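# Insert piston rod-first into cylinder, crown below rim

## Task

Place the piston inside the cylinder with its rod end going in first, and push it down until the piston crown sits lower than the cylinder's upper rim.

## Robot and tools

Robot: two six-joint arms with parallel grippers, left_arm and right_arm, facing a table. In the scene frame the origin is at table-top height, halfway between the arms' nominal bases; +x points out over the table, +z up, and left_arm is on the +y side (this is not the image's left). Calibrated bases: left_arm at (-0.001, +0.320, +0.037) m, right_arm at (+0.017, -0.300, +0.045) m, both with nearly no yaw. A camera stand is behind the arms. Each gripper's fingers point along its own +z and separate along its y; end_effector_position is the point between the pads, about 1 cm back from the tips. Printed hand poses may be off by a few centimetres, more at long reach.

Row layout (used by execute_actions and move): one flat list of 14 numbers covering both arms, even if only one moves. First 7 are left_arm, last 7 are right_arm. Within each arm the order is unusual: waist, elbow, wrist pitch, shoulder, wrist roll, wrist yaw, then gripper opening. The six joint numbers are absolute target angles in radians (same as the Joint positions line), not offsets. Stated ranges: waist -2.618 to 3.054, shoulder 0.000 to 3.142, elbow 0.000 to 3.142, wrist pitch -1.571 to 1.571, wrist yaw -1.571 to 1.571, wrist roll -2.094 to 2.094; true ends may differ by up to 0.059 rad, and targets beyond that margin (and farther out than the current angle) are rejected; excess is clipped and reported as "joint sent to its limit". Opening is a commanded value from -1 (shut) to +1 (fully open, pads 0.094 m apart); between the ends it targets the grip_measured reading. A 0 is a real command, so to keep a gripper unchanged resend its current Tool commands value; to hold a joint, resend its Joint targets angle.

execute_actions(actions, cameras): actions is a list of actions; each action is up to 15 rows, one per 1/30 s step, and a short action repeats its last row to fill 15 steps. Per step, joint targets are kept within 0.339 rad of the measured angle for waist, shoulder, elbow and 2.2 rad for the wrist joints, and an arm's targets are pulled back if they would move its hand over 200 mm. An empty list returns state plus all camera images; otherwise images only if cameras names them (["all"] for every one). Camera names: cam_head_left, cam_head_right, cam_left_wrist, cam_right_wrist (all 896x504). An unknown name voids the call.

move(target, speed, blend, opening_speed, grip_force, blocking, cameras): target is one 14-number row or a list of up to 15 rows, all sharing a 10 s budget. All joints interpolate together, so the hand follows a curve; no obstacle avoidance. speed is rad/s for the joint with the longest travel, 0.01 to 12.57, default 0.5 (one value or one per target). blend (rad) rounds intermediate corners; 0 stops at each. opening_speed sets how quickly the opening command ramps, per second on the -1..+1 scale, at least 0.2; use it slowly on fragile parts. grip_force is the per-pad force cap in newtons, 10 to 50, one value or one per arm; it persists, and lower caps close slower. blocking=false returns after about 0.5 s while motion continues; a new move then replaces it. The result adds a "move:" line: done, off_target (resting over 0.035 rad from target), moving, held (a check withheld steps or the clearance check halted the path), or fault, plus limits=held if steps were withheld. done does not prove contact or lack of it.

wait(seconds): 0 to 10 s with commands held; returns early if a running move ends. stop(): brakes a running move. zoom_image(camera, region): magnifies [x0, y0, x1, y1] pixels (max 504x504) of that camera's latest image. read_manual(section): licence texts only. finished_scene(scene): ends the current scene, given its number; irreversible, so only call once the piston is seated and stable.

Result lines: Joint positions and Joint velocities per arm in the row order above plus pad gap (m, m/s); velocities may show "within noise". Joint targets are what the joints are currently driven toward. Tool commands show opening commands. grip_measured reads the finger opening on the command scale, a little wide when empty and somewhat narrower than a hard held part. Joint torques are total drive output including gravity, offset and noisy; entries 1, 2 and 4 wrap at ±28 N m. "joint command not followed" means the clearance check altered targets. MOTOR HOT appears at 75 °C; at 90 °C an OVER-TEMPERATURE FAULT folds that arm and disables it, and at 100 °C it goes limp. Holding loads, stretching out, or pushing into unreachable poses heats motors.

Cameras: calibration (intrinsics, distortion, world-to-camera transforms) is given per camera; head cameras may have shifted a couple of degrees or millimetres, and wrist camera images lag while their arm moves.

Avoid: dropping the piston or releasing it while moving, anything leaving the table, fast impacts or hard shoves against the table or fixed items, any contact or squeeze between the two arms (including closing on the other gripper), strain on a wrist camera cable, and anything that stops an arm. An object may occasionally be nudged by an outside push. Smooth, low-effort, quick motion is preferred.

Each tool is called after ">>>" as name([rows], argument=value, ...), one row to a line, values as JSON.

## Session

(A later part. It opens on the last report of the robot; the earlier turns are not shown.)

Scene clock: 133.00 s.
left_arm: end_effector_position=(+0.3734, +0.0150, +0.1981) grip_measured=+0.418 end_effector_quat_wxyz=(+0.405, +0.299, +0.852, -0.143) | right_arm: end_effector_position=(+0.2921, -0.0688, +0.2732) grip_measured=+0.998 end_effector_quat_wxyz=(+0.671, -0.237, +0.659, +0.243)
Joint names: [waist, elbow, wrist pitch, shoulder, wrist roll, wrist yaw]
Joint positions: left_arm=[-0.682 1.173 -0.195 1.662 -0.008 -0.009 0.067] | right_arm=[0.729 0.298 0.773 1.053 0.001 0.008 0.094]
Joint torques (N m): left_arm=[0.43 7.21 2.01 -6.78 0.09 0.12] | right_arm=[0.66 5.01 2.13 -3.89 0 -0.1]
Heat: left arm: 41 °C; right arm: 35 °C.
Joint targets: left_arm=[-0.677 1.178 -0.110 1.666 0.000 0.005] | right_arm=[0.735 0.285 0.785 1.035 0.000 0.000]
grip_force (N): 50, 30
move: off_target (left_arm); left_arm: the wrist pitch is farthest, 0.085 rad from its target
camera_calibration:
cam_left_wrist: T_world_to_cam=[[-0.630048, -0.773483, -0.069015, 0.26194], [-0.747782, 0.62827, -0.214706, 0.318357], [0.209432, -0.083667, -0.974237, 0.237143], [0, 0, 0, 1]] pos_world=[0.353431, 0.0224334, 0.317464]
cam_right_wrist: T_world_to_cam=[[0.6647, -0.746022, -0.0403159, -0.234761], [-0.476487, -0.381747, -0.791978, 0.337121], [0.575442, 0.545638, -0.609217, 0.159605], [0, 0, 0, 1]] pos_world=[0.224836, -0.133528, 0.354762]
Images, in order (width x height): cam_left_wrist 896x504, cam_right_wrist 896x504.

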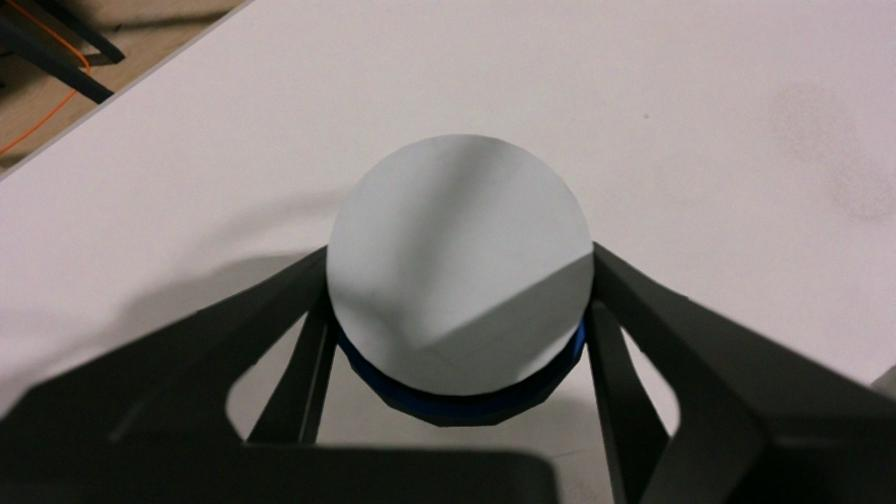

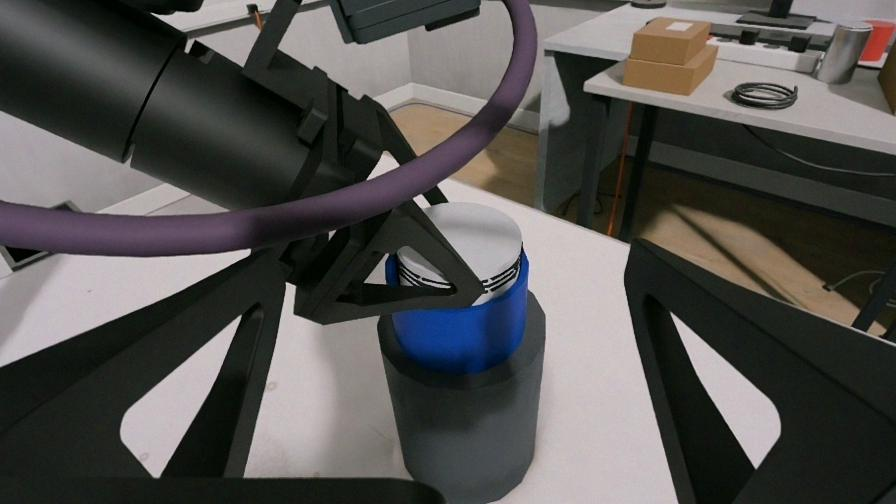

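>>> move(target=[-0.677, 1.160, -0.096, 1.672, 0.0, 0.005, 0.2, 0.735, 0.285, 0.785, 1.035, 0.0, 0.0, 1.0], speed=0.05, cameras=["cam_left_wrist", "cam_right_wrist"])

>>> zoom_image(camera="cam_right_wrist", region=[370, 190, 550, 350])

Scene clock: 135.70 s.
left_arm: end_effector_position=(+0.3744, +0.0141, +0.1976) grip_measured=+0.418 end_effector_quat_wxyz=(+0.411, +0.298, +0.849, -0.145) | right_arm: end_effector_position=(+0.2921, -0.0688, +0.2732) grip_measured=+0.998 end_effector_quat_wxyz=(+0.671, -0.237, +0.659, +0.243)
Joint names: [waist, elbow, wrist pitch, shoulder, wrist roll, wrist yaw]
Joint positions: left_arm=[-0.682 1.16 -0.166 1.662 -0.008 -0.009 0.067] | right_arm=[0.729 0.298 0.773 1.053 0.001 0.008 0.094]
Joint torques (N m): left_arm=[0.44 6.94 1.91 -6.37 0.09 0.11] | right_arm=[0.61 5.08 2.12 -3.82 -0.02 -0.08]
Heat: left arm: 41 °C; right arm: 35 °C.
Joint targets: left_arm=[-0.677 1.160 -0.096 1.672 0.000 0.005] | right_arm=[0.735 0.285 0.785 1.035 0.000 0.000]
grip_force (N): 50, 30
move: off_target (left_arm); left_arm: the wrist pitch is farthest, 0.070 rad from its target
camera_calibration:
cam_left_wrist: T_world_to_cam=[[-0.629312, -0.774089, -0.0689403, 0.261573], [-0.745287, 0.626271, -0.228762, 0.321445], [0.220257, -0.0925825, -0.971038, 0.231697], [0, 0, 0, 1]] pos_world=[0.353147, 0.0226203, 0.316554]
cam_right_wrist: T_world_to_cam=[[0.6647, -0.746022, -0.0403159, -0.234761], [-0.476487, -0.381747, -0.791978, 0.337121], [0.575442, 0.545638, -0.609217, 0.159605], [0, 0, 0, 1]] pos_world=[0.224836, -0.133528, 0.354762]
Images, in order (width x height): cam_left_wrist 896x504, cam_right_wrist 896x504.

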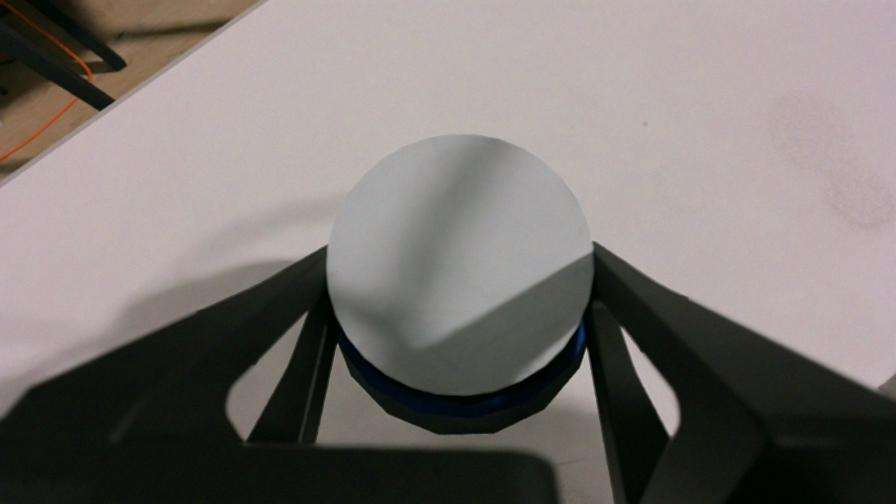

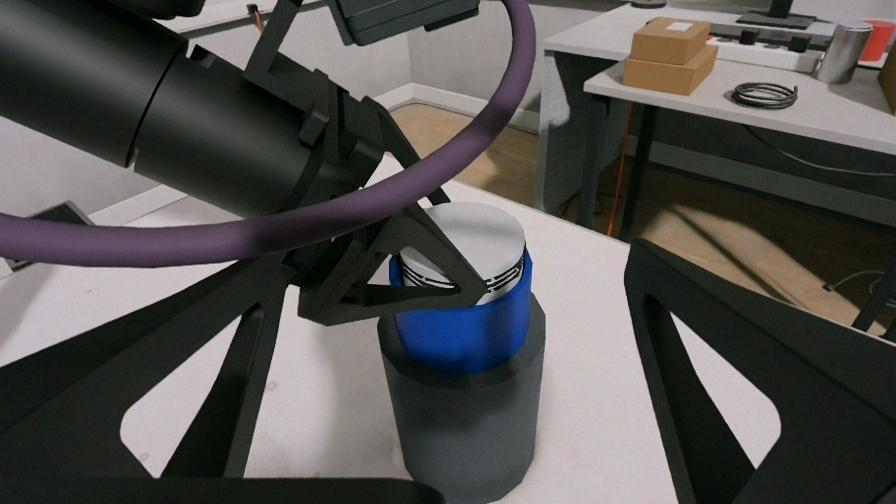

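Scaled by 2.800 from the camera's 896x504 image, which has a finer 1280x720 frame.

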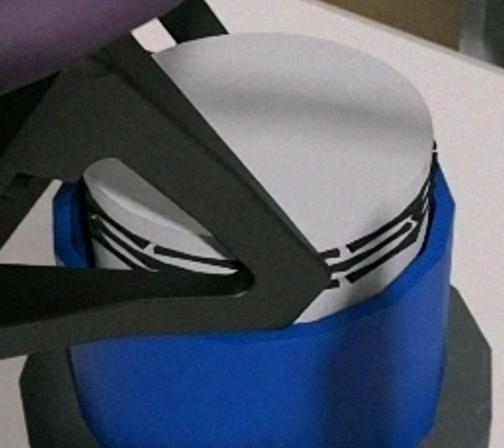

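>>> move(target=[-0.677, 1.222, -0.178, 1.672, 0.0, 0.005, 0.2, 0.735, 0.285, 0.785, 1.035, 0.0, 0.0, 1.0], speed=0.05, cameras=["cam_left_wrist", "cam_right_wrist"])

>>> zoom_image(camera="cam_right_wrist", region=[370, 190, 550, 350])

>>> zoom_image(camera="cam_left_wrist", region=[320, 230, 600, 440])

Scene clock: 139.20 s.
left_arm: end_effector_position=(+0.3739, +0.0145, +0.1973) grip_measured=+0.418 end_effector_quat_wxyz=(+0.404, +0.300, +0.853, -0.142) | right_arm: end_effector_position=(+0.2921, -0.0688, +0.2732) grip_measured=+0.998 end_effector_quat_wxyz=(+0.671, -0.237, +0.659, +0.243)
Joint names: [waist, elbow, wrist pitch, shoulder, wrist roll, wrist yaw]
Joint positions: left_arm=[-0.682 1.178 -0.198 1.666 -0.008 -0.009 0.067] | right_arm=[0.729 0.298 0.773 1.053 0.001 0.008 0.094]
Joint torques (N m): left_arm=[0.46 10.36 1.41 -6.74 0.09 0.12] | right_arm=[0.64 4.98 2.13 -3.82 0 -0.1]
Heat: left arm: 41 °C; right arm: 35 °C.
Joint targets: left_arm=[-0.677 1.222 -0.178 1.672 0.000 0.005] | right_arm=[0.735 0.285 0.785 1.035 0.000 0.000]
grip_force (N): 50, 30
move: off_target (left_arm); left_arm: the elbow is farthest, 0.044 rad from its target
camera_calibration:
cam_left_wrist: T_world_to_cam=[[-0.630244, -0.773325, -0.0690071, 0.261911], [-0.748339, 0.628741, -0.211361, 0.318346], [0.206838, -0.0815679, -0.974969, 0.237246], [0, 0, 0, 1]] pos_world=[0.354228, 0.0217365, 0.316667]
cam_right_wrist: T_world_to_cam=[[0.6647, -0.746022, -0.0403159, -0.234761], [-0.476487, -0.381747, -0.791978, 0.337121], [0.575442, 0.545638, -0.609217, 0.159605], [0, 0, 0, 1]] pos_world=[0.224836, -0.133528, 0.354762]
Images, in order (width x height): cam_left_wrist 896x504, cam_right_wrist 896x504.

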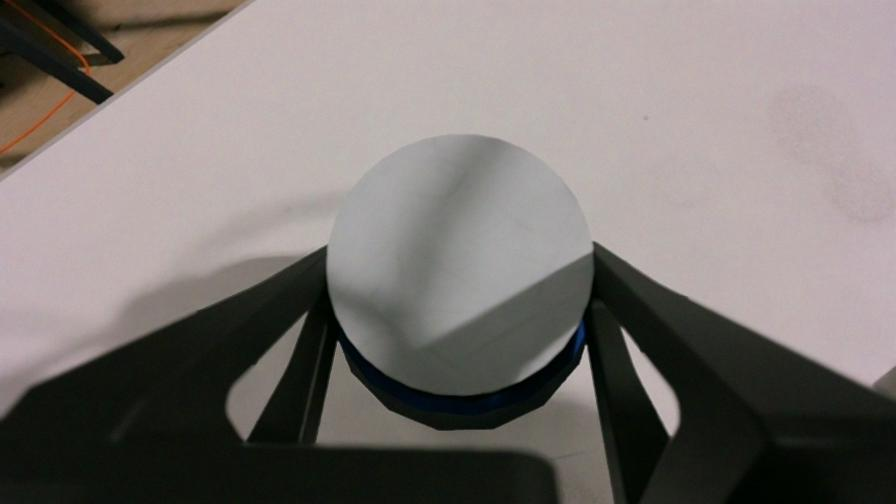

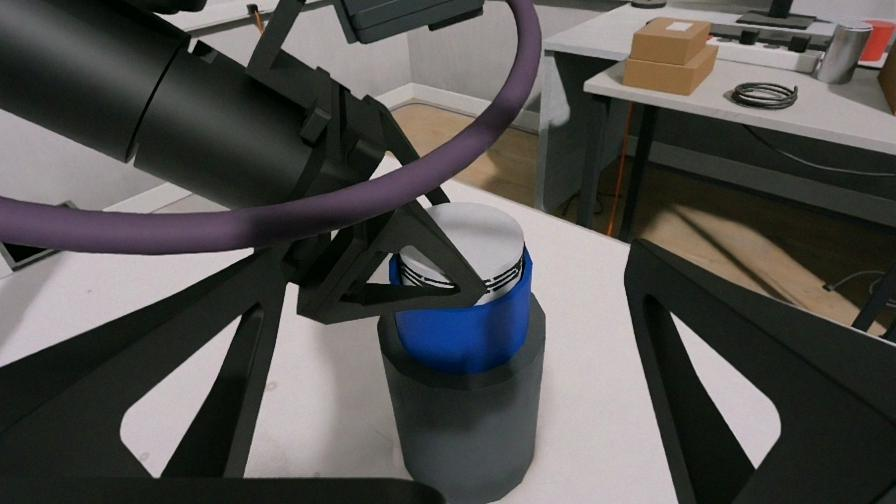

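Scaled by 2.800 from the camera's 896x504 image, which has a finer 1280x720 frame.

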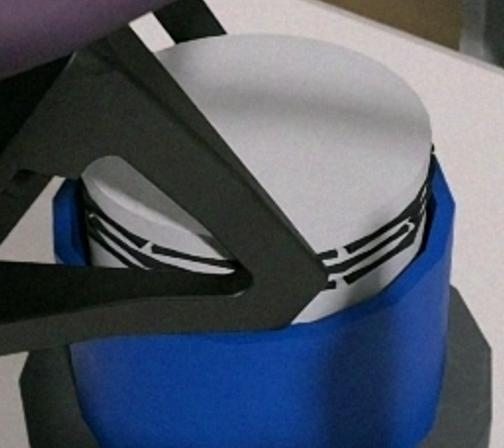

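Scaled by 1.800 from the camera's 896x504 image, which has a finer 1280x720 frame.

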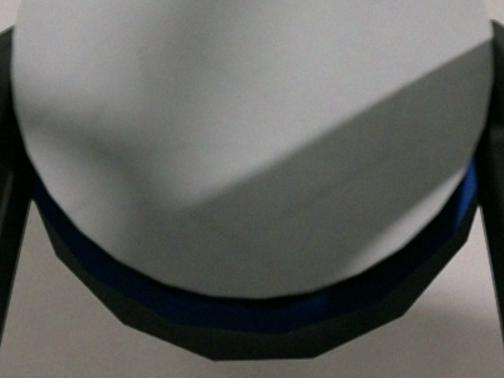

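>>> move(target=[-0.677, 1.231, -0.190, 1.672, 0.0, 0.005, 0.2, 0.735, 0.285, 0.785, 1.035, 0.0, 0.0, 1.0], speed=0.05, cameras=["cam_left_wrist", "cam_right_wrist"])

>>> zoom_image(camera="cam_right_wrist", region=[370, 190, 550, 350])

Scene clock: 140.77 s.
left_arm: end_effector_position=(+0.3731, +0.0151, +0.1974) grip_measured=+0.418 end_effector_quat_wxyz=(+0.400, +0.300, +0.854, -0.141) | right_arm: end_effector_position=(+0.2921, -0.0688, +0.2732) grip_measured=+0.998 end_effector_quat_wxyz=(+0.671, -0.237, +0.659, +0.243)
Joint names: [waist, elbow, wrist pitch, shoulder, wrist roll, wrist yaw]
Joint positions: left_arm=[-0.682 1.185 -0.213 1.666 -0.008 -0.009 0.067] | right_arm=[0.729 0.298 0.773 1.053 0.001 0.008 0.094]
Joint torques (N m): left_arm=[0.44 10.52 1.44 -6.75 0.09 0.12] | right_arm=[0.69 5.01 2.1 -3.86 -0.01 -0.11]
Heat: left arm: 40 °C; right arm: 36 °C.
Joint targets: left_arm=[-0.677 1.231 -0.190 1.672 0.000 0.005] | right_arm=[0.735 0.285 0.785 1.035 0.000 0.000]
grip_force (N): 50, 30
move: off_target (left_arm); left_arm: the elbow is farthest, 0.046 rad from its target
camera_calibration:
cam_left_wrist: T_world_to_cam=[[-0.630659, -0.772983, -0.0690455, 0.26207], [-0.749706, 0.629815, -0.203158, 0.316398], [0.200523, -0.0763594, -0.976709, 0.240194], [0, 0, 0, 1]] pos_world=[0.354318, 0.0216441, 0.316973]
cam_right_wrist: T_world_to_cam=[[0.6647, -0.746022, -0.0403159, -0.234761], [-0.476487, -0.381747, -0.791978, 0.337121], [0.575442, 0.545638, -0.609217, 0.159605], [0, 0, 0, 1]] pos_world=[0.224836, -0.133528, 0.354762]
Images, in order (width x height): cam_left_wrist 896x504, cam_right_wrist 896x504.

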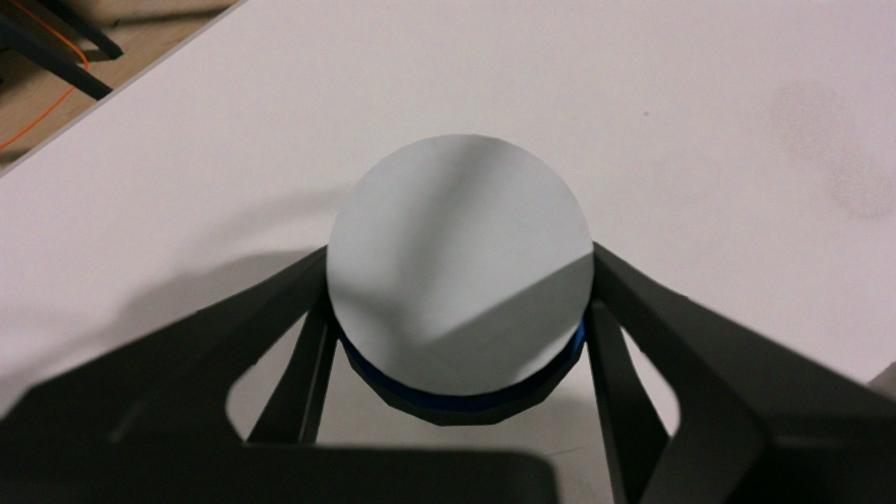

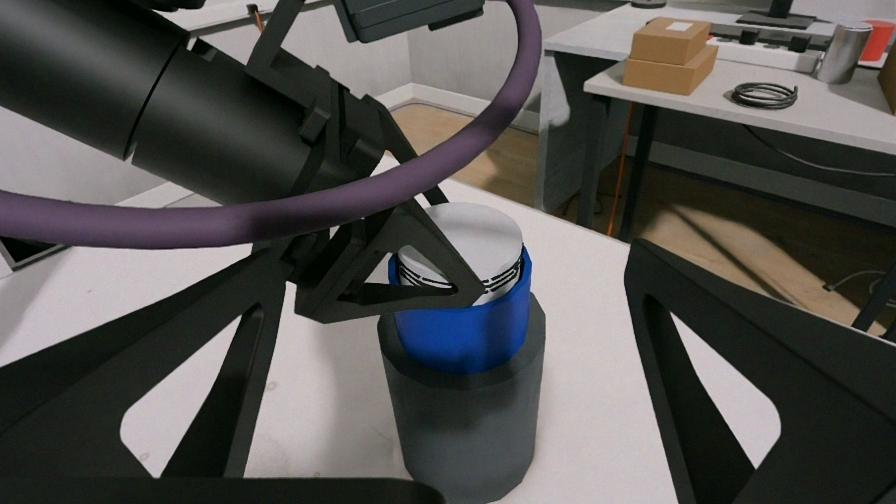

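Scaled by 2.800 from the camera's 896x504 image, which has a finer 1280x720 frame.

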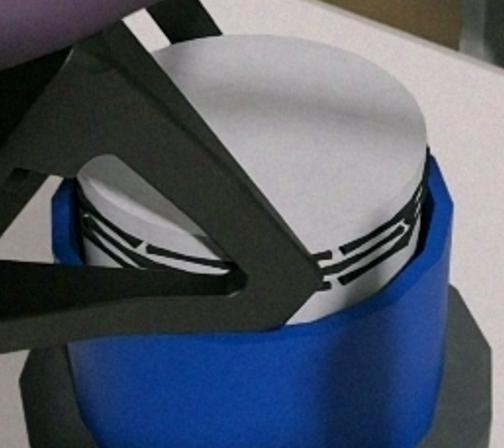

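>>> move(target=[-0.677, 1.231, -0.190, 1.672, 0.0, 0.005, 0.458, 0.735, 0.285, 0.785, 1.035, 0.0, 0.0, 1.0], opening_speed=0.5, cameras=[])

>>> move(target=[-0.677, 1.231, -0.190, 1.672, 0.0, 0.005, 0.468, 0.735, 0.285, 0.785, 1.035, 0.0, 0.0, 1.0], opening_speed=0.2, cameras=["cam_right_wrist"])

>>> zoom_image(camera="cam_right_wrist", region=[370, 190, 550, 350])

Scene clock: 142.20 s.
left_arm: end_effector_position=(+0.3731, +0.0152, +0.1973) grip_measured=+0.459 end_effector_quat_wxyz=(+0.400, +0.300, +0.854, -0.141) | right_arm: end_effector_position=(+0.2921, -0.0688, +0.2732) grip_measured=+0.998 end_effector_quat_wxyz=(+0.671, -0.237, +0.659, +0.243)
Joint names: [waist, elbow, wrist pitch, shoulder, wrist roll, wrist yaw]
Joint positions: left_arm=[-0.682 1.185 -0.214 1.666 -0.008 -0.009 0.069] | right_arm=[0.729 0.298 0.773 1.053 0.001 0.008 0.094]
Joint torques (N m): left_arm=[0.44 10.52 1.44 -6.74 0.09 0.12] | right_arm=[0.7 5.07 2.09 -3.77 0 -0.11]
Heat: left arm: 40 °C; right arm: 36 °C.
Joint targets: left_arm=[-0.677 1.231 -0.190 1.672 0.000 0.005] | right_arm=[0.735 0.285 0.785 1.035 0.000 0.000]
grip_force (N): 50, 30
move: off_target (left_arm); left_arm: the elbow is farthest, 0.046 rad from its target
No camera images: "cameras" was empty.

Scene clock: 142.70 s.
left_arm: end_effector_position=(+0.3777, +0.0114, +0.2084) grip_measured=+0.466 end_effector_quat_wxyz=(+0.413, +0.298, +0.848, -0.145) | right_arm: end_effector_position=(+0.2921, -0.0688, +0.2732) grip_measured=+0.998 end_effector_quat_wxyz=(+0.671, -0.237, +0.659, +0.243)
Joint names: [waist, elbow, wrist pitch, shoulder, wrist roll, wrist yaw]
Joint positions: left_arm=[-0.682 1.206 -0.204 1.666 -0.008 -0.009 0.069] | right_arm=[0.729 0.298 0.773 1.053 0.001 0.008 0.094]
Joint torques (N m): left_arm=[0.46 8.88 1.37 -6.79 0.08 0.12] | right_arm=[0.73 5 2.14 -3.78 0 -0.1]
Heat: left arm: 40 °C; right arm: 36 °C.
Joint targets: left_arm=[-0.677 1.231 -0.190 1.672 0.000 0.005] | right_arm=[0.735 0.285 0.785 1.035 0.000 0.000]
grip_force (N): 50, 30
move: done
camera_calibration:
cam_right_wrist: T_world_to_cam=[[0.6647, -0.746022, -0.0403159, -0.234761], [-0.476487, -0.381747, -0.791978, 0.337121], [0.575442, 0.545638, -0.609217, 0.159605], [0, 0, 0, 1]] pos_world=[0.224836, -0.133528, 0.354762]
Images, in order (width x height): cam_right_wrist 896x504.

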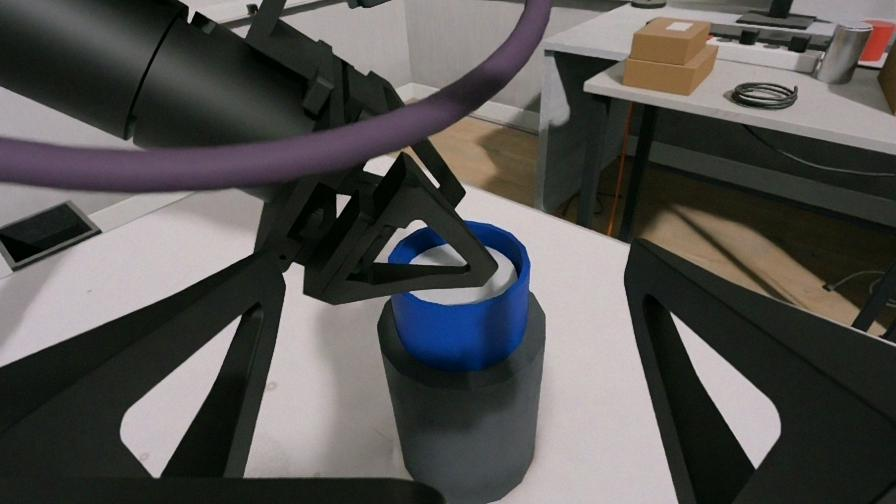

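Scaled by 2.800 from the camera's 896x504 image, which has a finer 1280x720 frame.

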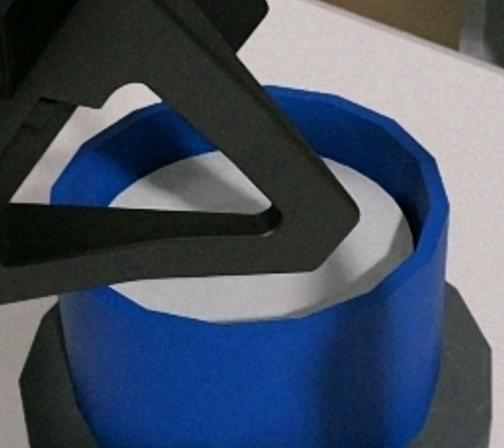

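>>> move([
  [-0.677, 1.49, -0.50, 1.66, 0.0, 0.005, 0.75, 0.735, 0.285, 0.785, 1.035, 0.0, 0.0, 1.0],
  [-0.68, 0.285, 0.785, 1.035, 0.0, 0.0, 0.75, 0.735, 0.285, 0.785, 1.035, 0.0, 0.0, 1.0],
  [-0.68, 0.285, 0.785, 1.035, 0.0, 0.0, 1.0, 0.650, 2.264, -1.33, 2.114, 0.0, -0.012, 0.1915],
], speed=[0.25, 0.8, 0.8], blend=[0.05, 0.1, 0], cameras=["cam_left_wrist", "cam_right_wrist"])

Scene clock: 157.03 s.
left_arm: end_effector_position=(+0.2778, +0.0935, +0.2606) grip_measured=+0.998 end_effector_quat_wxyz=(+0.667, +0.233, +0.666, -0.239) | right_arm: end_effector_position=(+0.4046, -0.0169, +0.2524) grip_measured=+0.193 end_effector_quat_wxyz=(+0.180, -0.303, +0.934, +0.060)
Joint names: [waist, elbow, wrist pitch, shoulder, wrist roll, wrist yaw]
Joint positions: left_arm=[-0.682 0.293 0.766 1.055 -0.007 -0.009 0.094] | right_arm=[0.656 2.233 -1.325 2.096 0.001 -0.003 0.056]
Joint torques (N m): left_arm=[0.18 6 1.61 -2.95 0.08 0.07] | right_arm=[-0.61 7.91 0.9 -9.54 -0.02 -0.11]
Heat: left arm: 40 °C; right arm: 35 °C.
Joint targets: left_arm=[-0.680 0.285 0.785 1.035 0.000 0.000] | right_arm=[0.650 2.264 -1.330 2.114 0.000 -0.012]
grip_force (N): 50, 30
move: done
camera_calibration:
cam_left_wrist: T_world_to_cam=[[-0.596921, -0.800656, -0.051325, 0.255477], [-0.470567, 0.401204, -0.785877, 0.304009], [0.649809, -0.444955, -0.61625, 0.142648], [0, 0, 0, 1]] pos_world=[0.202863, 0.146052, 0.339933]
cam_right_wrist: T_world_to_cam=[[0.567394, -0.821956, -0.0495149, -0.231177], [-0.78, -0.555759, 0.28763, 0.241467], [-0.263937, -0.124578, -0.956461, 0.469896], [0, 0, 0, 1]] pos_world=[0.443537, 0.0027187, 0.368537]
Images, in order (width x height): cam_left_wrist 896x504, cam_right_wrist 896x504.

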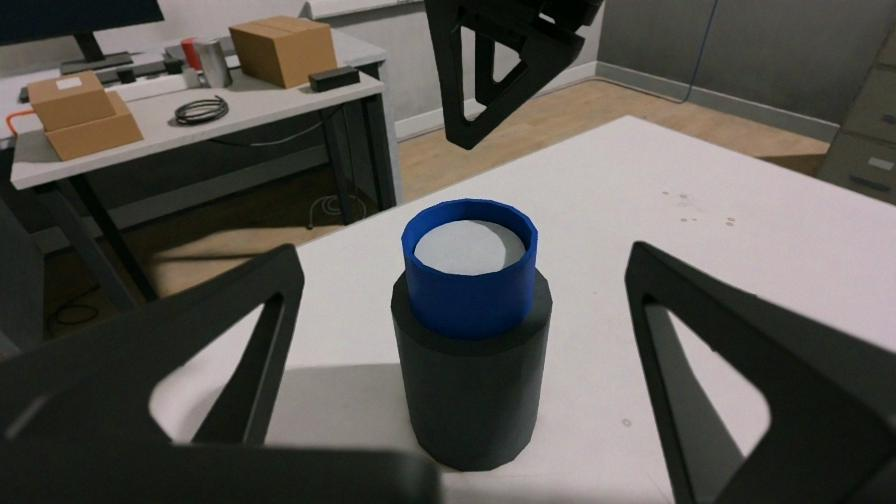

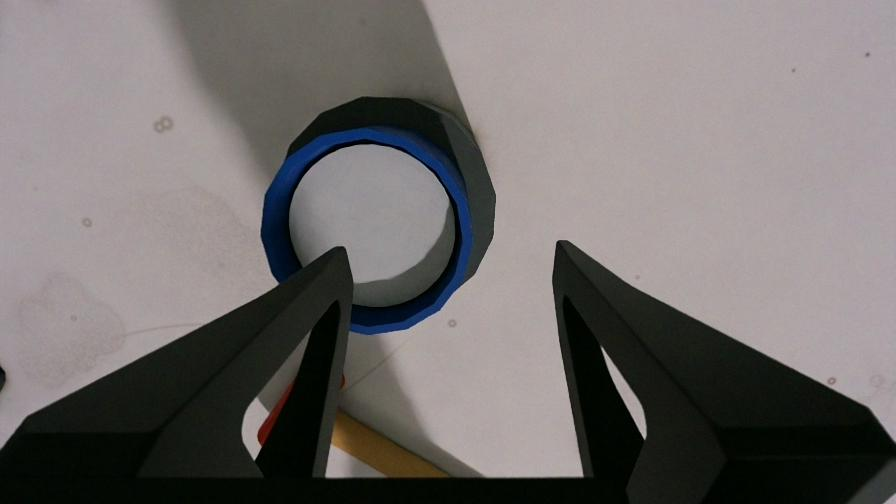

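>>> move([
  [-0.68, 0.285, 0.785, 1.035, 0.0, 0.0, 1.0, 0.6435, 2.443, -1.494, 2.285, 0.0, -0.012, 0.1915],
  [-0.68, 0.285, 0.785, 1.035, 0.0, 0.0, 1.0, 0.6435, 2.365, -1.458, 2.318, 0.0, -0.012, 0.1915],
], speed=[0.15, 0.08], blend=[0.02, 0], cameras=["cam_left_wrist", "cam_right_wrist"])

>>> zoom_image(camera="cam_left_wrist", region=[380, 80, 570, 340])

Scene clock: 162.13 s.
left_arm: end_effector_position=(+0.2778, +0.0935, +0.2607) grip_measured=+0.998 end_effector_quat_wxyz=(+0.668, +0.232, +0.666, -0.239) | right_arm: end_effector_position=(+0.4056, -0.0196, +0.1926) grip_measured=+0.193 end_effector_quat_wxyz=(+0.084, -0.304, +0.948, +0.028)
Joint names: [waist, elbow, wrist pitch, shoulder, wrist roll, wrist yaw]
Joint positions: left_arm=[-0.682 0.293 0.767 1.055 -0.007 -0.009 0.094] | right_arm=[0.65 2.376 -1.471 2.299 0.001 -0.003 0.056]
Joint torques (N m): left_arm=[0.17 6.01 1.61 -2.95 0.08 0.07] | right_arm=[-0.68 4.41 0.72 -10.93 0 -0.11]
Heat: left arm: 41 °C; right arm: 35 °C.
Joint targets: left_arm=[-0.680 0.285 0.785 1.035 0.000 0.000] | right_arm=[0.644 2.365 -1.458 2.318 0.000 -0.012]
grip_force (N): 50, 30
move: done
camera_calibration:
cam_left_wrist: T_world_to_cam=[[-0.596926, -0.800653, -0.0513245, 0.255483], [-0.470355, 0.401063, -0.786076, 0.304134], [0.649958, -0.445088, -0.615996, 0.142612], [0, 0, 0, 1]] pos_world=[0.202863, 0.146051, 0.340033]
cam_right_wrist: T_world_to_cam=[[0.554945, -0.830747, -0.0435336, -0.233153], [-0.719048, -0.505331, 0.477085, 0.197659], [-0.418336, -0.233453, -0.877778, 0.457881], [0, 0, 0, 1]] pos_world=[0.463062, 0.0130854, 0.297467]
Images, in order (width x height): cam_left_wrist 896x504, cam_right_wrist 896x504.

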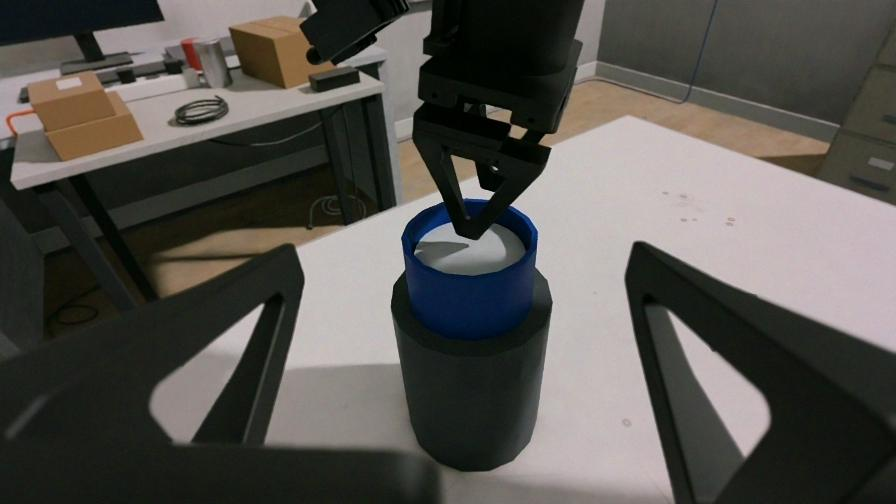

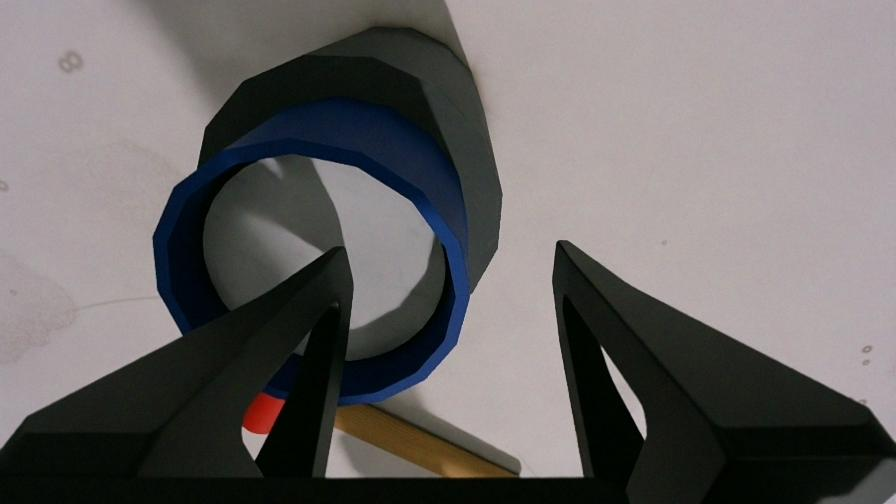

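Scaled by 1.938 from the camera's 896x504 image, which has a finer 1280x720 frame.

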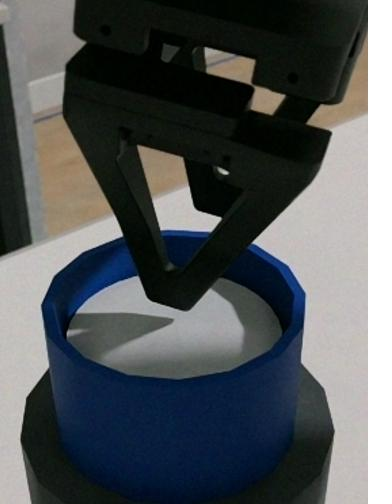

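>>> move(target=[-0.68, 0.285, 0.785, 1.035, 0.0, 0.0, 1.0, 0.6435, 2.335, -1.44, 2.350, 0.0, -0.012, 0.1915], speed=0.06, cameras=[])

>>> move(target=[-0.68, 0.285, 0.785, 1.035, 0.0, 0.0, 1.0, 0.6435, 2.305, -1.425, 2.385, 0.0, -0.012, 0.1915], speed=0.06, cameras=["cam_left_wrist", "cam_right_wrist"])

>>> zoom_image(camera="cam_left_wrist", region=[380, 80, 570, 340])

Scene clock: 164.00 s.
left_arm: end_effector_position=(+0.2778, +0.0935, +0.2607) grip_measured=+0.998 end_effector_quat_wxyz=(+0.668, +0.232, +0.666, -0.239) | right_arm: end_effector_position=(+0.4049, -0.0180, +0.1858) grip_measured=+0.193 end_effector_quat_wxyz=(+0.077, -0.305, +0.949, +0.033)
Joint names: [waist, elbow, wrist pitch, shoulder, wrist roll, wrist yaw]
Joint positions: left_arm=[-0.682 0.293 0.767 1.055 -0.007 -0.009 0.094] | right_arm=[0.649 2.363 -1.461 2.307 0.001 -0.015 0.056]
Joint torques (N m): left_arm=[0.18 6.01 1.61 -2.93 0.08 0.07] | right_arm=[-0.59 3.32 0.78 -8.73 -0.01 0.02]
Heat: left arm: 41 °C; right arm: 34 °C.
Joint targets: left_arm=[-0.680 0.285 0.785 1.035 0.000 0.000] | right_arm=[0.643 2.335 -1.440 2.350 0.000 -0.012]
grip_force (N): 50, 30
move: off_target (right_arm); right_arm: the shoulder is farthest, 0.043 rad from its target
No camera images: "cameras" was empty.

Scene clock: 164.80 s.
left_arm: end_effector_position=(+0.2778, +0.0935, +0.2607) grip_measured=+0.998 end_effector_quat_wxyz=(+0.668, +0.232, +0.666, -0.239) | right_arm: end_effector_position=(+0.4048, -0.0179, +0.1806) grip_measured=+0.193 end_effector_quat_wxyz=(+0.072, -0.304, +0.949, +0.035)
Joint names: [waist, elbow, wrist pitch, shoulder, wrist roll, wrist yaw]
Joint positions: left_arm=[-0.682 0.293 0.767 1.055 -0.007 -0.009 0.094] | right_arm=[0.647 2.348 -1.45 2.31 0.001 -0.023 0.056]
Joint torques (N m): left_arm=[0.18 6 1.61 -2.95 0.08 0.07] | right_arm=[-0.23 2.19 0.84 -6 0.01 0.1]
Heat: left arm: 41 °C; right arm: 34 °C.
Joint targets: left_arm=[-0.680 0.285 0.785 1.035 0.000 0.000] | right_arm=[0.644 2.305 -1.425 2.385 0.000 -0.012]
grip_force (N): 50, 30
move: off_target (right_arm); right_arm: the shoulder is farthest, 0.075 rad from its target
camera_calibration:
cam_left_wrist: T_world_to_cam=[[-0.596926, -0.800653, -0.0513245, 0.255483], [-0.470355, 0.401063, -0.786076, 0.304134], [0.649958, -0.445088, -0.615996, 0.142612], [0, 0, 0, 1]] pos_world=[0.202863, 0.146051, 0.340033]
cam_right_wrist: T_world_to_cam=[[0.553466, -0.8305, -0.0628128, -0.227821], [-0.706268, -0.50797, 0.493105, 0.195574], [-0.44143, -0.228554, -0.867699, 0.455158], [0, 0, 0, 1]] pos_world=[0.465139, 0.0141689, 0.284192]
Images, in order (width x height): cam_left_wrist 896x504, cam_right_wrist 896x504.

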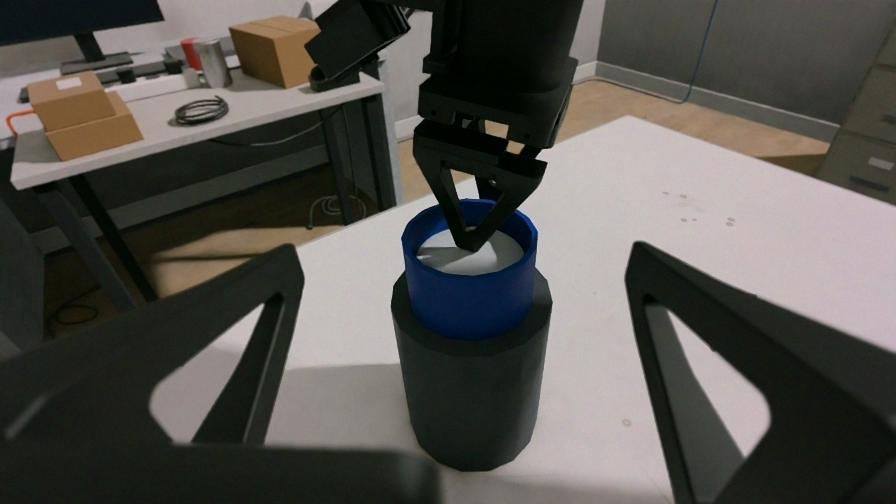

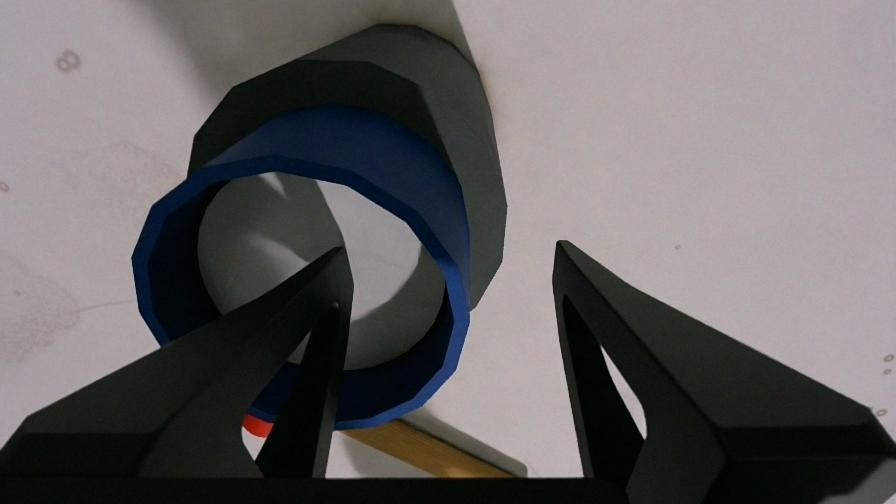

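Scaled by 1.938 from the camera's 896x504 image, which has a finer 1280x720 frame.

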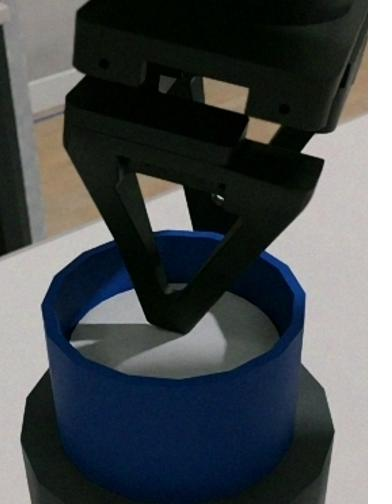

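>>> move(target=[-0.68, 0.285, 0.785, 1.035, 0.0, 0.0, 1.0, 0.6435, 2.29, -1.475, 2.430, 0.0, -0.006, 0.1915], speed=0.06, cameras=["cam_left_wrist", "cam_right_wrist"])

>>> zoom_image(camera="cam_left_wrist", region=[380, 80, 570, 340])

Scene clock: 167.47 s.
left_arm: end_effector_position=(+0.2778, +0.0935, +0.2607) grip_measured=+0.998 end_effector_quat_wxyz=(+0.668, +0.232, +0.666, -0.239) | right_arm: end_effector_position=(+0.4046, -0.0184, +0.1769) grip_measured=+0.193 end_effector_quat_wxyz=(+0.066, -0.302, +0.950, +0.037)
Joint names: [waist, elbow, wrist pitch, shoulder, wrist roll, wrist yaw]
Joint positions: left_arm=[-0.682 0.293 0.767 1.055 -0.007 -0.009 0.094] | right_arm=[0.643 2.348 -1.453 2.318 0.001 -0.032 0.056]
Joint torques (N m): left_arm=[0.18 6.01 1.61 -2.93 0.08 0.07] | right_arm=[0.12 1.1 0.27 -2.88 -0.01 0.26]
Heat: left arm: 41 °C; right arm: 34 °C.
Joint targets: left_arm=[-0.680 0.285 0.785 1.035 0.000 0.000] | right_arm=[0.643 2.290 -1.475 2.430 0.000 -0.006]
grip_force (N): 50, 30
move: off_target (right_arm); right_arm: the shoulder is farthest, 0.112 rad from its target
camera_calibration:
cam_left_wrist: T_world_to_cam=[[-0.596926, -0.800653, -0.0513245, 0.255483], [-0.470355, 0.401063, -0.786076, 0.304134], [0.649958, -0.445088, -0.615996, 0.142612], [0, 0, 0, 1]] pos_world=[0.202863, 0.146051, 0.340033]
cam_right_wrist: T_world_to_cam=[[0.550488, -0.831813, -0.0710677, -0.225665], [-0.700864, -0.506718, 0.502022, 0.193295], [-0.4536, -0.226548, -0.86193, 0.455639], [0, 0, 0, 1]] pos_world=[0.466377, 0.0134588, 0.279654]
Images, in order (width x height): cam_left_wrist 896x504, cam_right_wrist 896x504.

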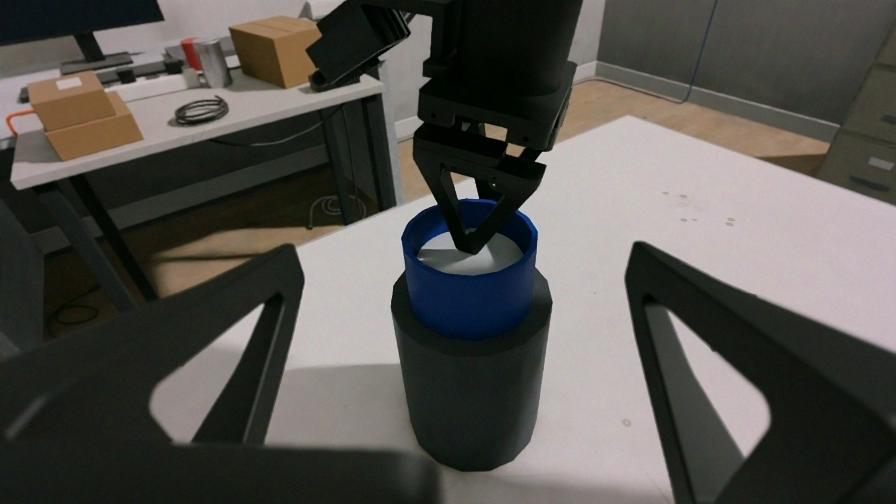

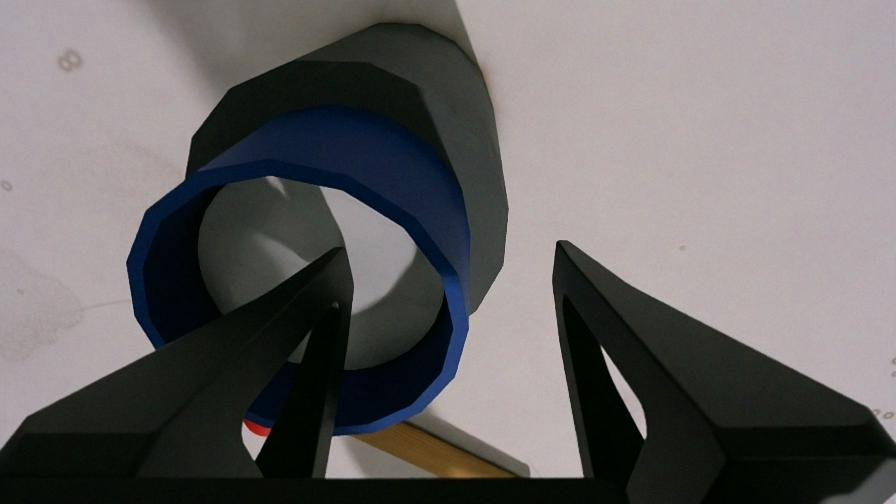

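Scaled by 1.938 from the camera's 896x504 image, which has a finer 1280x720 frame.

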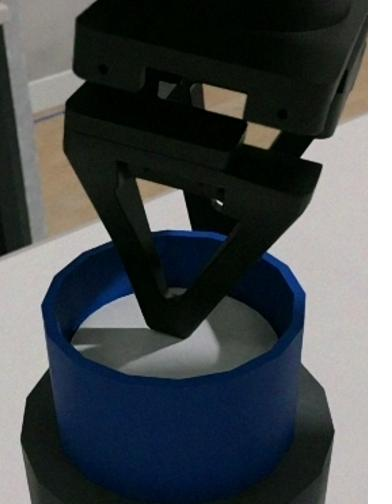

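>>> move(target=[-0.68, 0.285, 0.785, 1.035, 0.0, 0.0, 1.0, 0.6435, 2.31, -1.52, 2.465, 0.0, 0.0, 0.1915], speed=0.06, cameras=["cam_left_wrist"])

>>> zoom_image(camera="cam_left_wrist", region=[380, 80, 570, 340])

Scene clock: 169.23 s.
left_arm: end_effector_position=(+0.2778, +0.0935, +0.2607) grip_measured=+0.998 end_effector_quat_wxyz=(+0.668, +0.232, +0.666, -0.239) | right_arm: end_effector_position=(+0.4043, -0.0186, +0.1734) grip_measured=+0.193 end_effector_quat_wxyz=(+0.058, -0.302, +0.951, +0.036)
Joint names: [waist, elbow, wrist pitch, shoulder, wrist roll, wrist yaw]
Joint positions: left_arm=[-0.682 0.293 0.767 1.055 -0.007 -0.009 0.094] | right_arm=[0.642 2.372 -1.472 2.338 0.001 -0.035 0.056]
Joint torques (N m): left_arm=[0.18 6.01 1.61 -2.93 0.08 0.07] | right_arm=[0.32 0.87 -0.06 -1.65 0.01 0.35]
Heat: left arm: 41 °C; right arm: 34 °C.
Joint targets: left_arm=[-0.680 0.285 0.785 1.035 0.000 0.000] | right_arm=[0.644 2.310 -1.520 2.465 0.000 0.000]
grip_force (N): 50, 30
move: off_target (right_arm); right_arm: the shoulder is farthest, 0.127 rad from its target
camera_calibration:
cam_left_wrist: T_world_to_cam=[[-0.596926, -0.800653, -0.0513245, 0.255483], [-0.470355, 0.401063, -0.786076, 0.304134], [0.649958, -0.445088, -0.615996, 0.142612], [0, 0, 0, 1]] pos_world=[0.202863, 0.146051, 0.340033]
Images, in order (width x height): cam_left_wrist 896x504.

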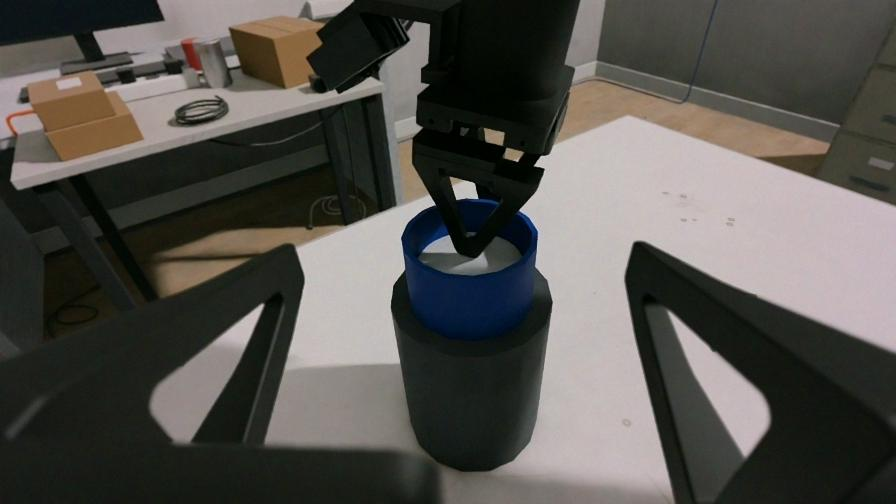

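Scaled by 1.938 from the camera's 896x504 image, which has a finer 1280x720 frame.

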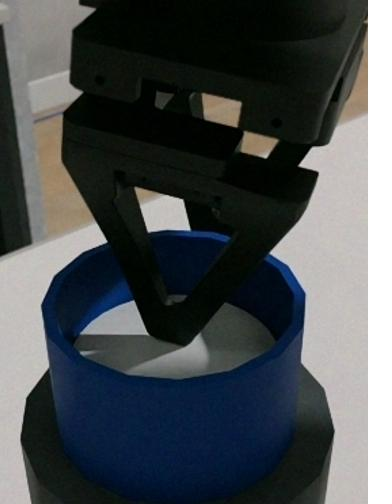

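>>> move(target=[-0.68, 0.285, 0.785, 1.035, 0.0, 0.0, 1.0, 0.6435, 2.31, -1.545, 2.495, 0.0, 0.008, 0.1915], speed=0.06, cameras=[])

>>> move(target=[-0.68, 0.285, 0.785, 1.035, 0.0, 0.0, 1.0, 0.6435, 2.30, -1.555, 2.52, 0.0, 0.012, 0.1915], speed=0.06, cameras=["cam_left_wrist", "cam_right_wrist"])

>>> zoom_image(camera="cam_left_wrist", region=[380, 80, 570, 340])

Scene clock: 170.43 s.
left_arm: end_effector_position=(+0.2778, +0.0935, +0.2607) grip_measured=+0.998 end_effector_quat_wxyz=(+0.668, +0.232, +0.666, -0.239) | right_arm: end_effector_position=(+0.4035, -0.0191, +0.1715) grip_measured=+0.193 end_effector_quat_wxyz=(+0.052, -0.302, +0.951, +0.035)
Joint names: [waist, elbow, wrist pitch, shoulder, wrist roll, wrist yaw]
Joint positions: left_arm=[-0.682 0.293 0.767 1.055 -0.007 -0.009 0.094] | right_arm=[0.642 2.385 -1.486 2.349 0.001 -0.035 0.056]
Joint torques (N m): left_arm=[0.17 6.01 1.61 -2.95 0.08 0.07] | right_arm=[0.25 -0.16 -0.2 -0.03 0 0.44]
Heat: left arm: 41 °C; right arm: 34 °C.
Joint targets: left_arm=[-0.680 0.285 0.785 1.035 0.000 0.000] | right_arm=[0.644 2.310 -1.545 2.495 0.000 0.008]
grip_force (N): 50, 30
move: off_target (right_arm); right_arm: the shoulder is farthest, 0.146 rad from its target
No camera images: "cameras" was empty.

Scene clock: 171.17 s.
left_arm: end_effector_position=(+0.2778, +0.0935, +0.2607) grip_measured=+0.998 end_effector_quat_wxyz=(+0.668, +0.232, +0.666, -0.239) | right_arm: end_effector_position=(+0.4032, -0.0197, +0.1638) grip_measured=+0.193 end_effector_quat_wxyz=(+0.042, -0.301, +0.952, +0.034)
Joint names: [waist, elbow, wrist pitch, shoulder, wrist roll, wrist yaw]
Joint positions: left_arm=[-0.682 0.293 0.767 1.055 -0.007 -0.009 0.094] | right_arm=[0.639 2.385 -1.489 2.366 0.001 -0.04 0.056]
Joint torques (N m): left_arm=[0.17 6.01 1.61 -2.95 0.08 0.07] | right_arm=[0.44 -0.99 -0.32 0.54 -0.02 0.52]
Heat: left arm: 41 °C; right arm: 34 °C.
Joint targets: left_arm=[-0.680 0.285 0.785 1.035 0.000 0.000] | right_arm=[0.643 2.300 -1.555 2.520 0.000 0.012]
grip_force (N): 50, 30
move: off_target (right_arm); right_arm: the shoulder is farthest, 0.154 rad from its target
camera_calibration:
cam_left_wrist: T_world_to_cam=[[-0.596926, -0.800653, -0.0513245, 0.255483], [-0.470355, 0.401063, -0.786076, 0.304134], [0.649958, -0.445088, -0.615996, 0.142612], [0, 0, 0, 1]] pos_world=[0.202863, 0.146051, 0.340033]
cam_right_wrist: T_world_to_cam=[[0.544929, -0.834816, -0.0783184, -0.22355], [-0.679217, -0.494261, 0.542559, 0.183107], [-0.491647, -0.242461, -0.836359, 0.45421], [0, 0, 0, 1]] pos_world=[0.469499, 0.0140073, 0.263028]
Images, in order (width x height): cam_left_wrist 896x504, cam_right_wrist 896x504.

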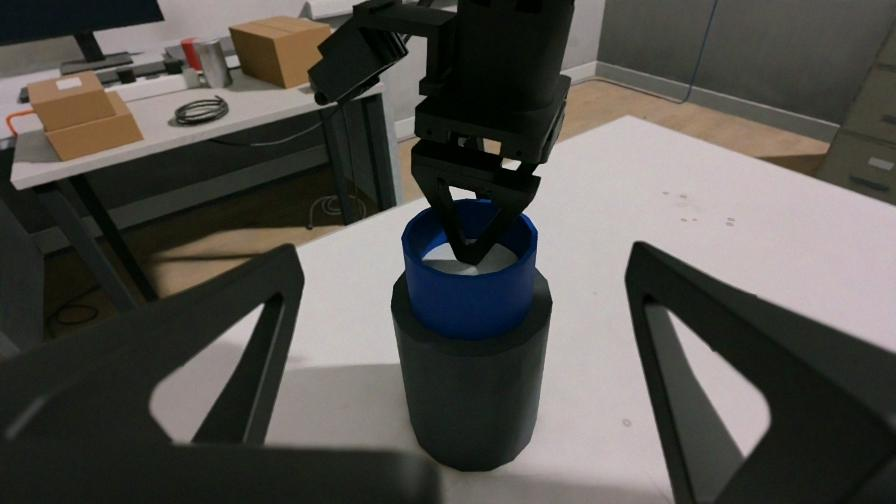

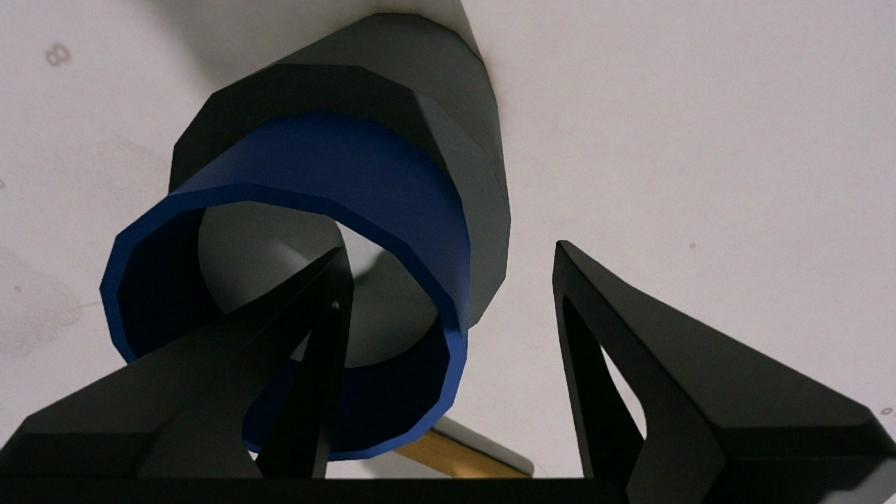

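Scaled by 1.938 from the camera's 896x504 image, which has a finer 1280x720 frame.

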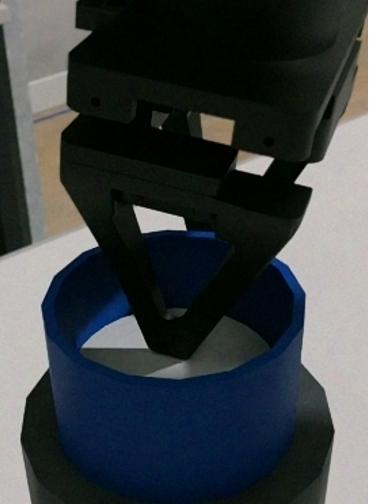

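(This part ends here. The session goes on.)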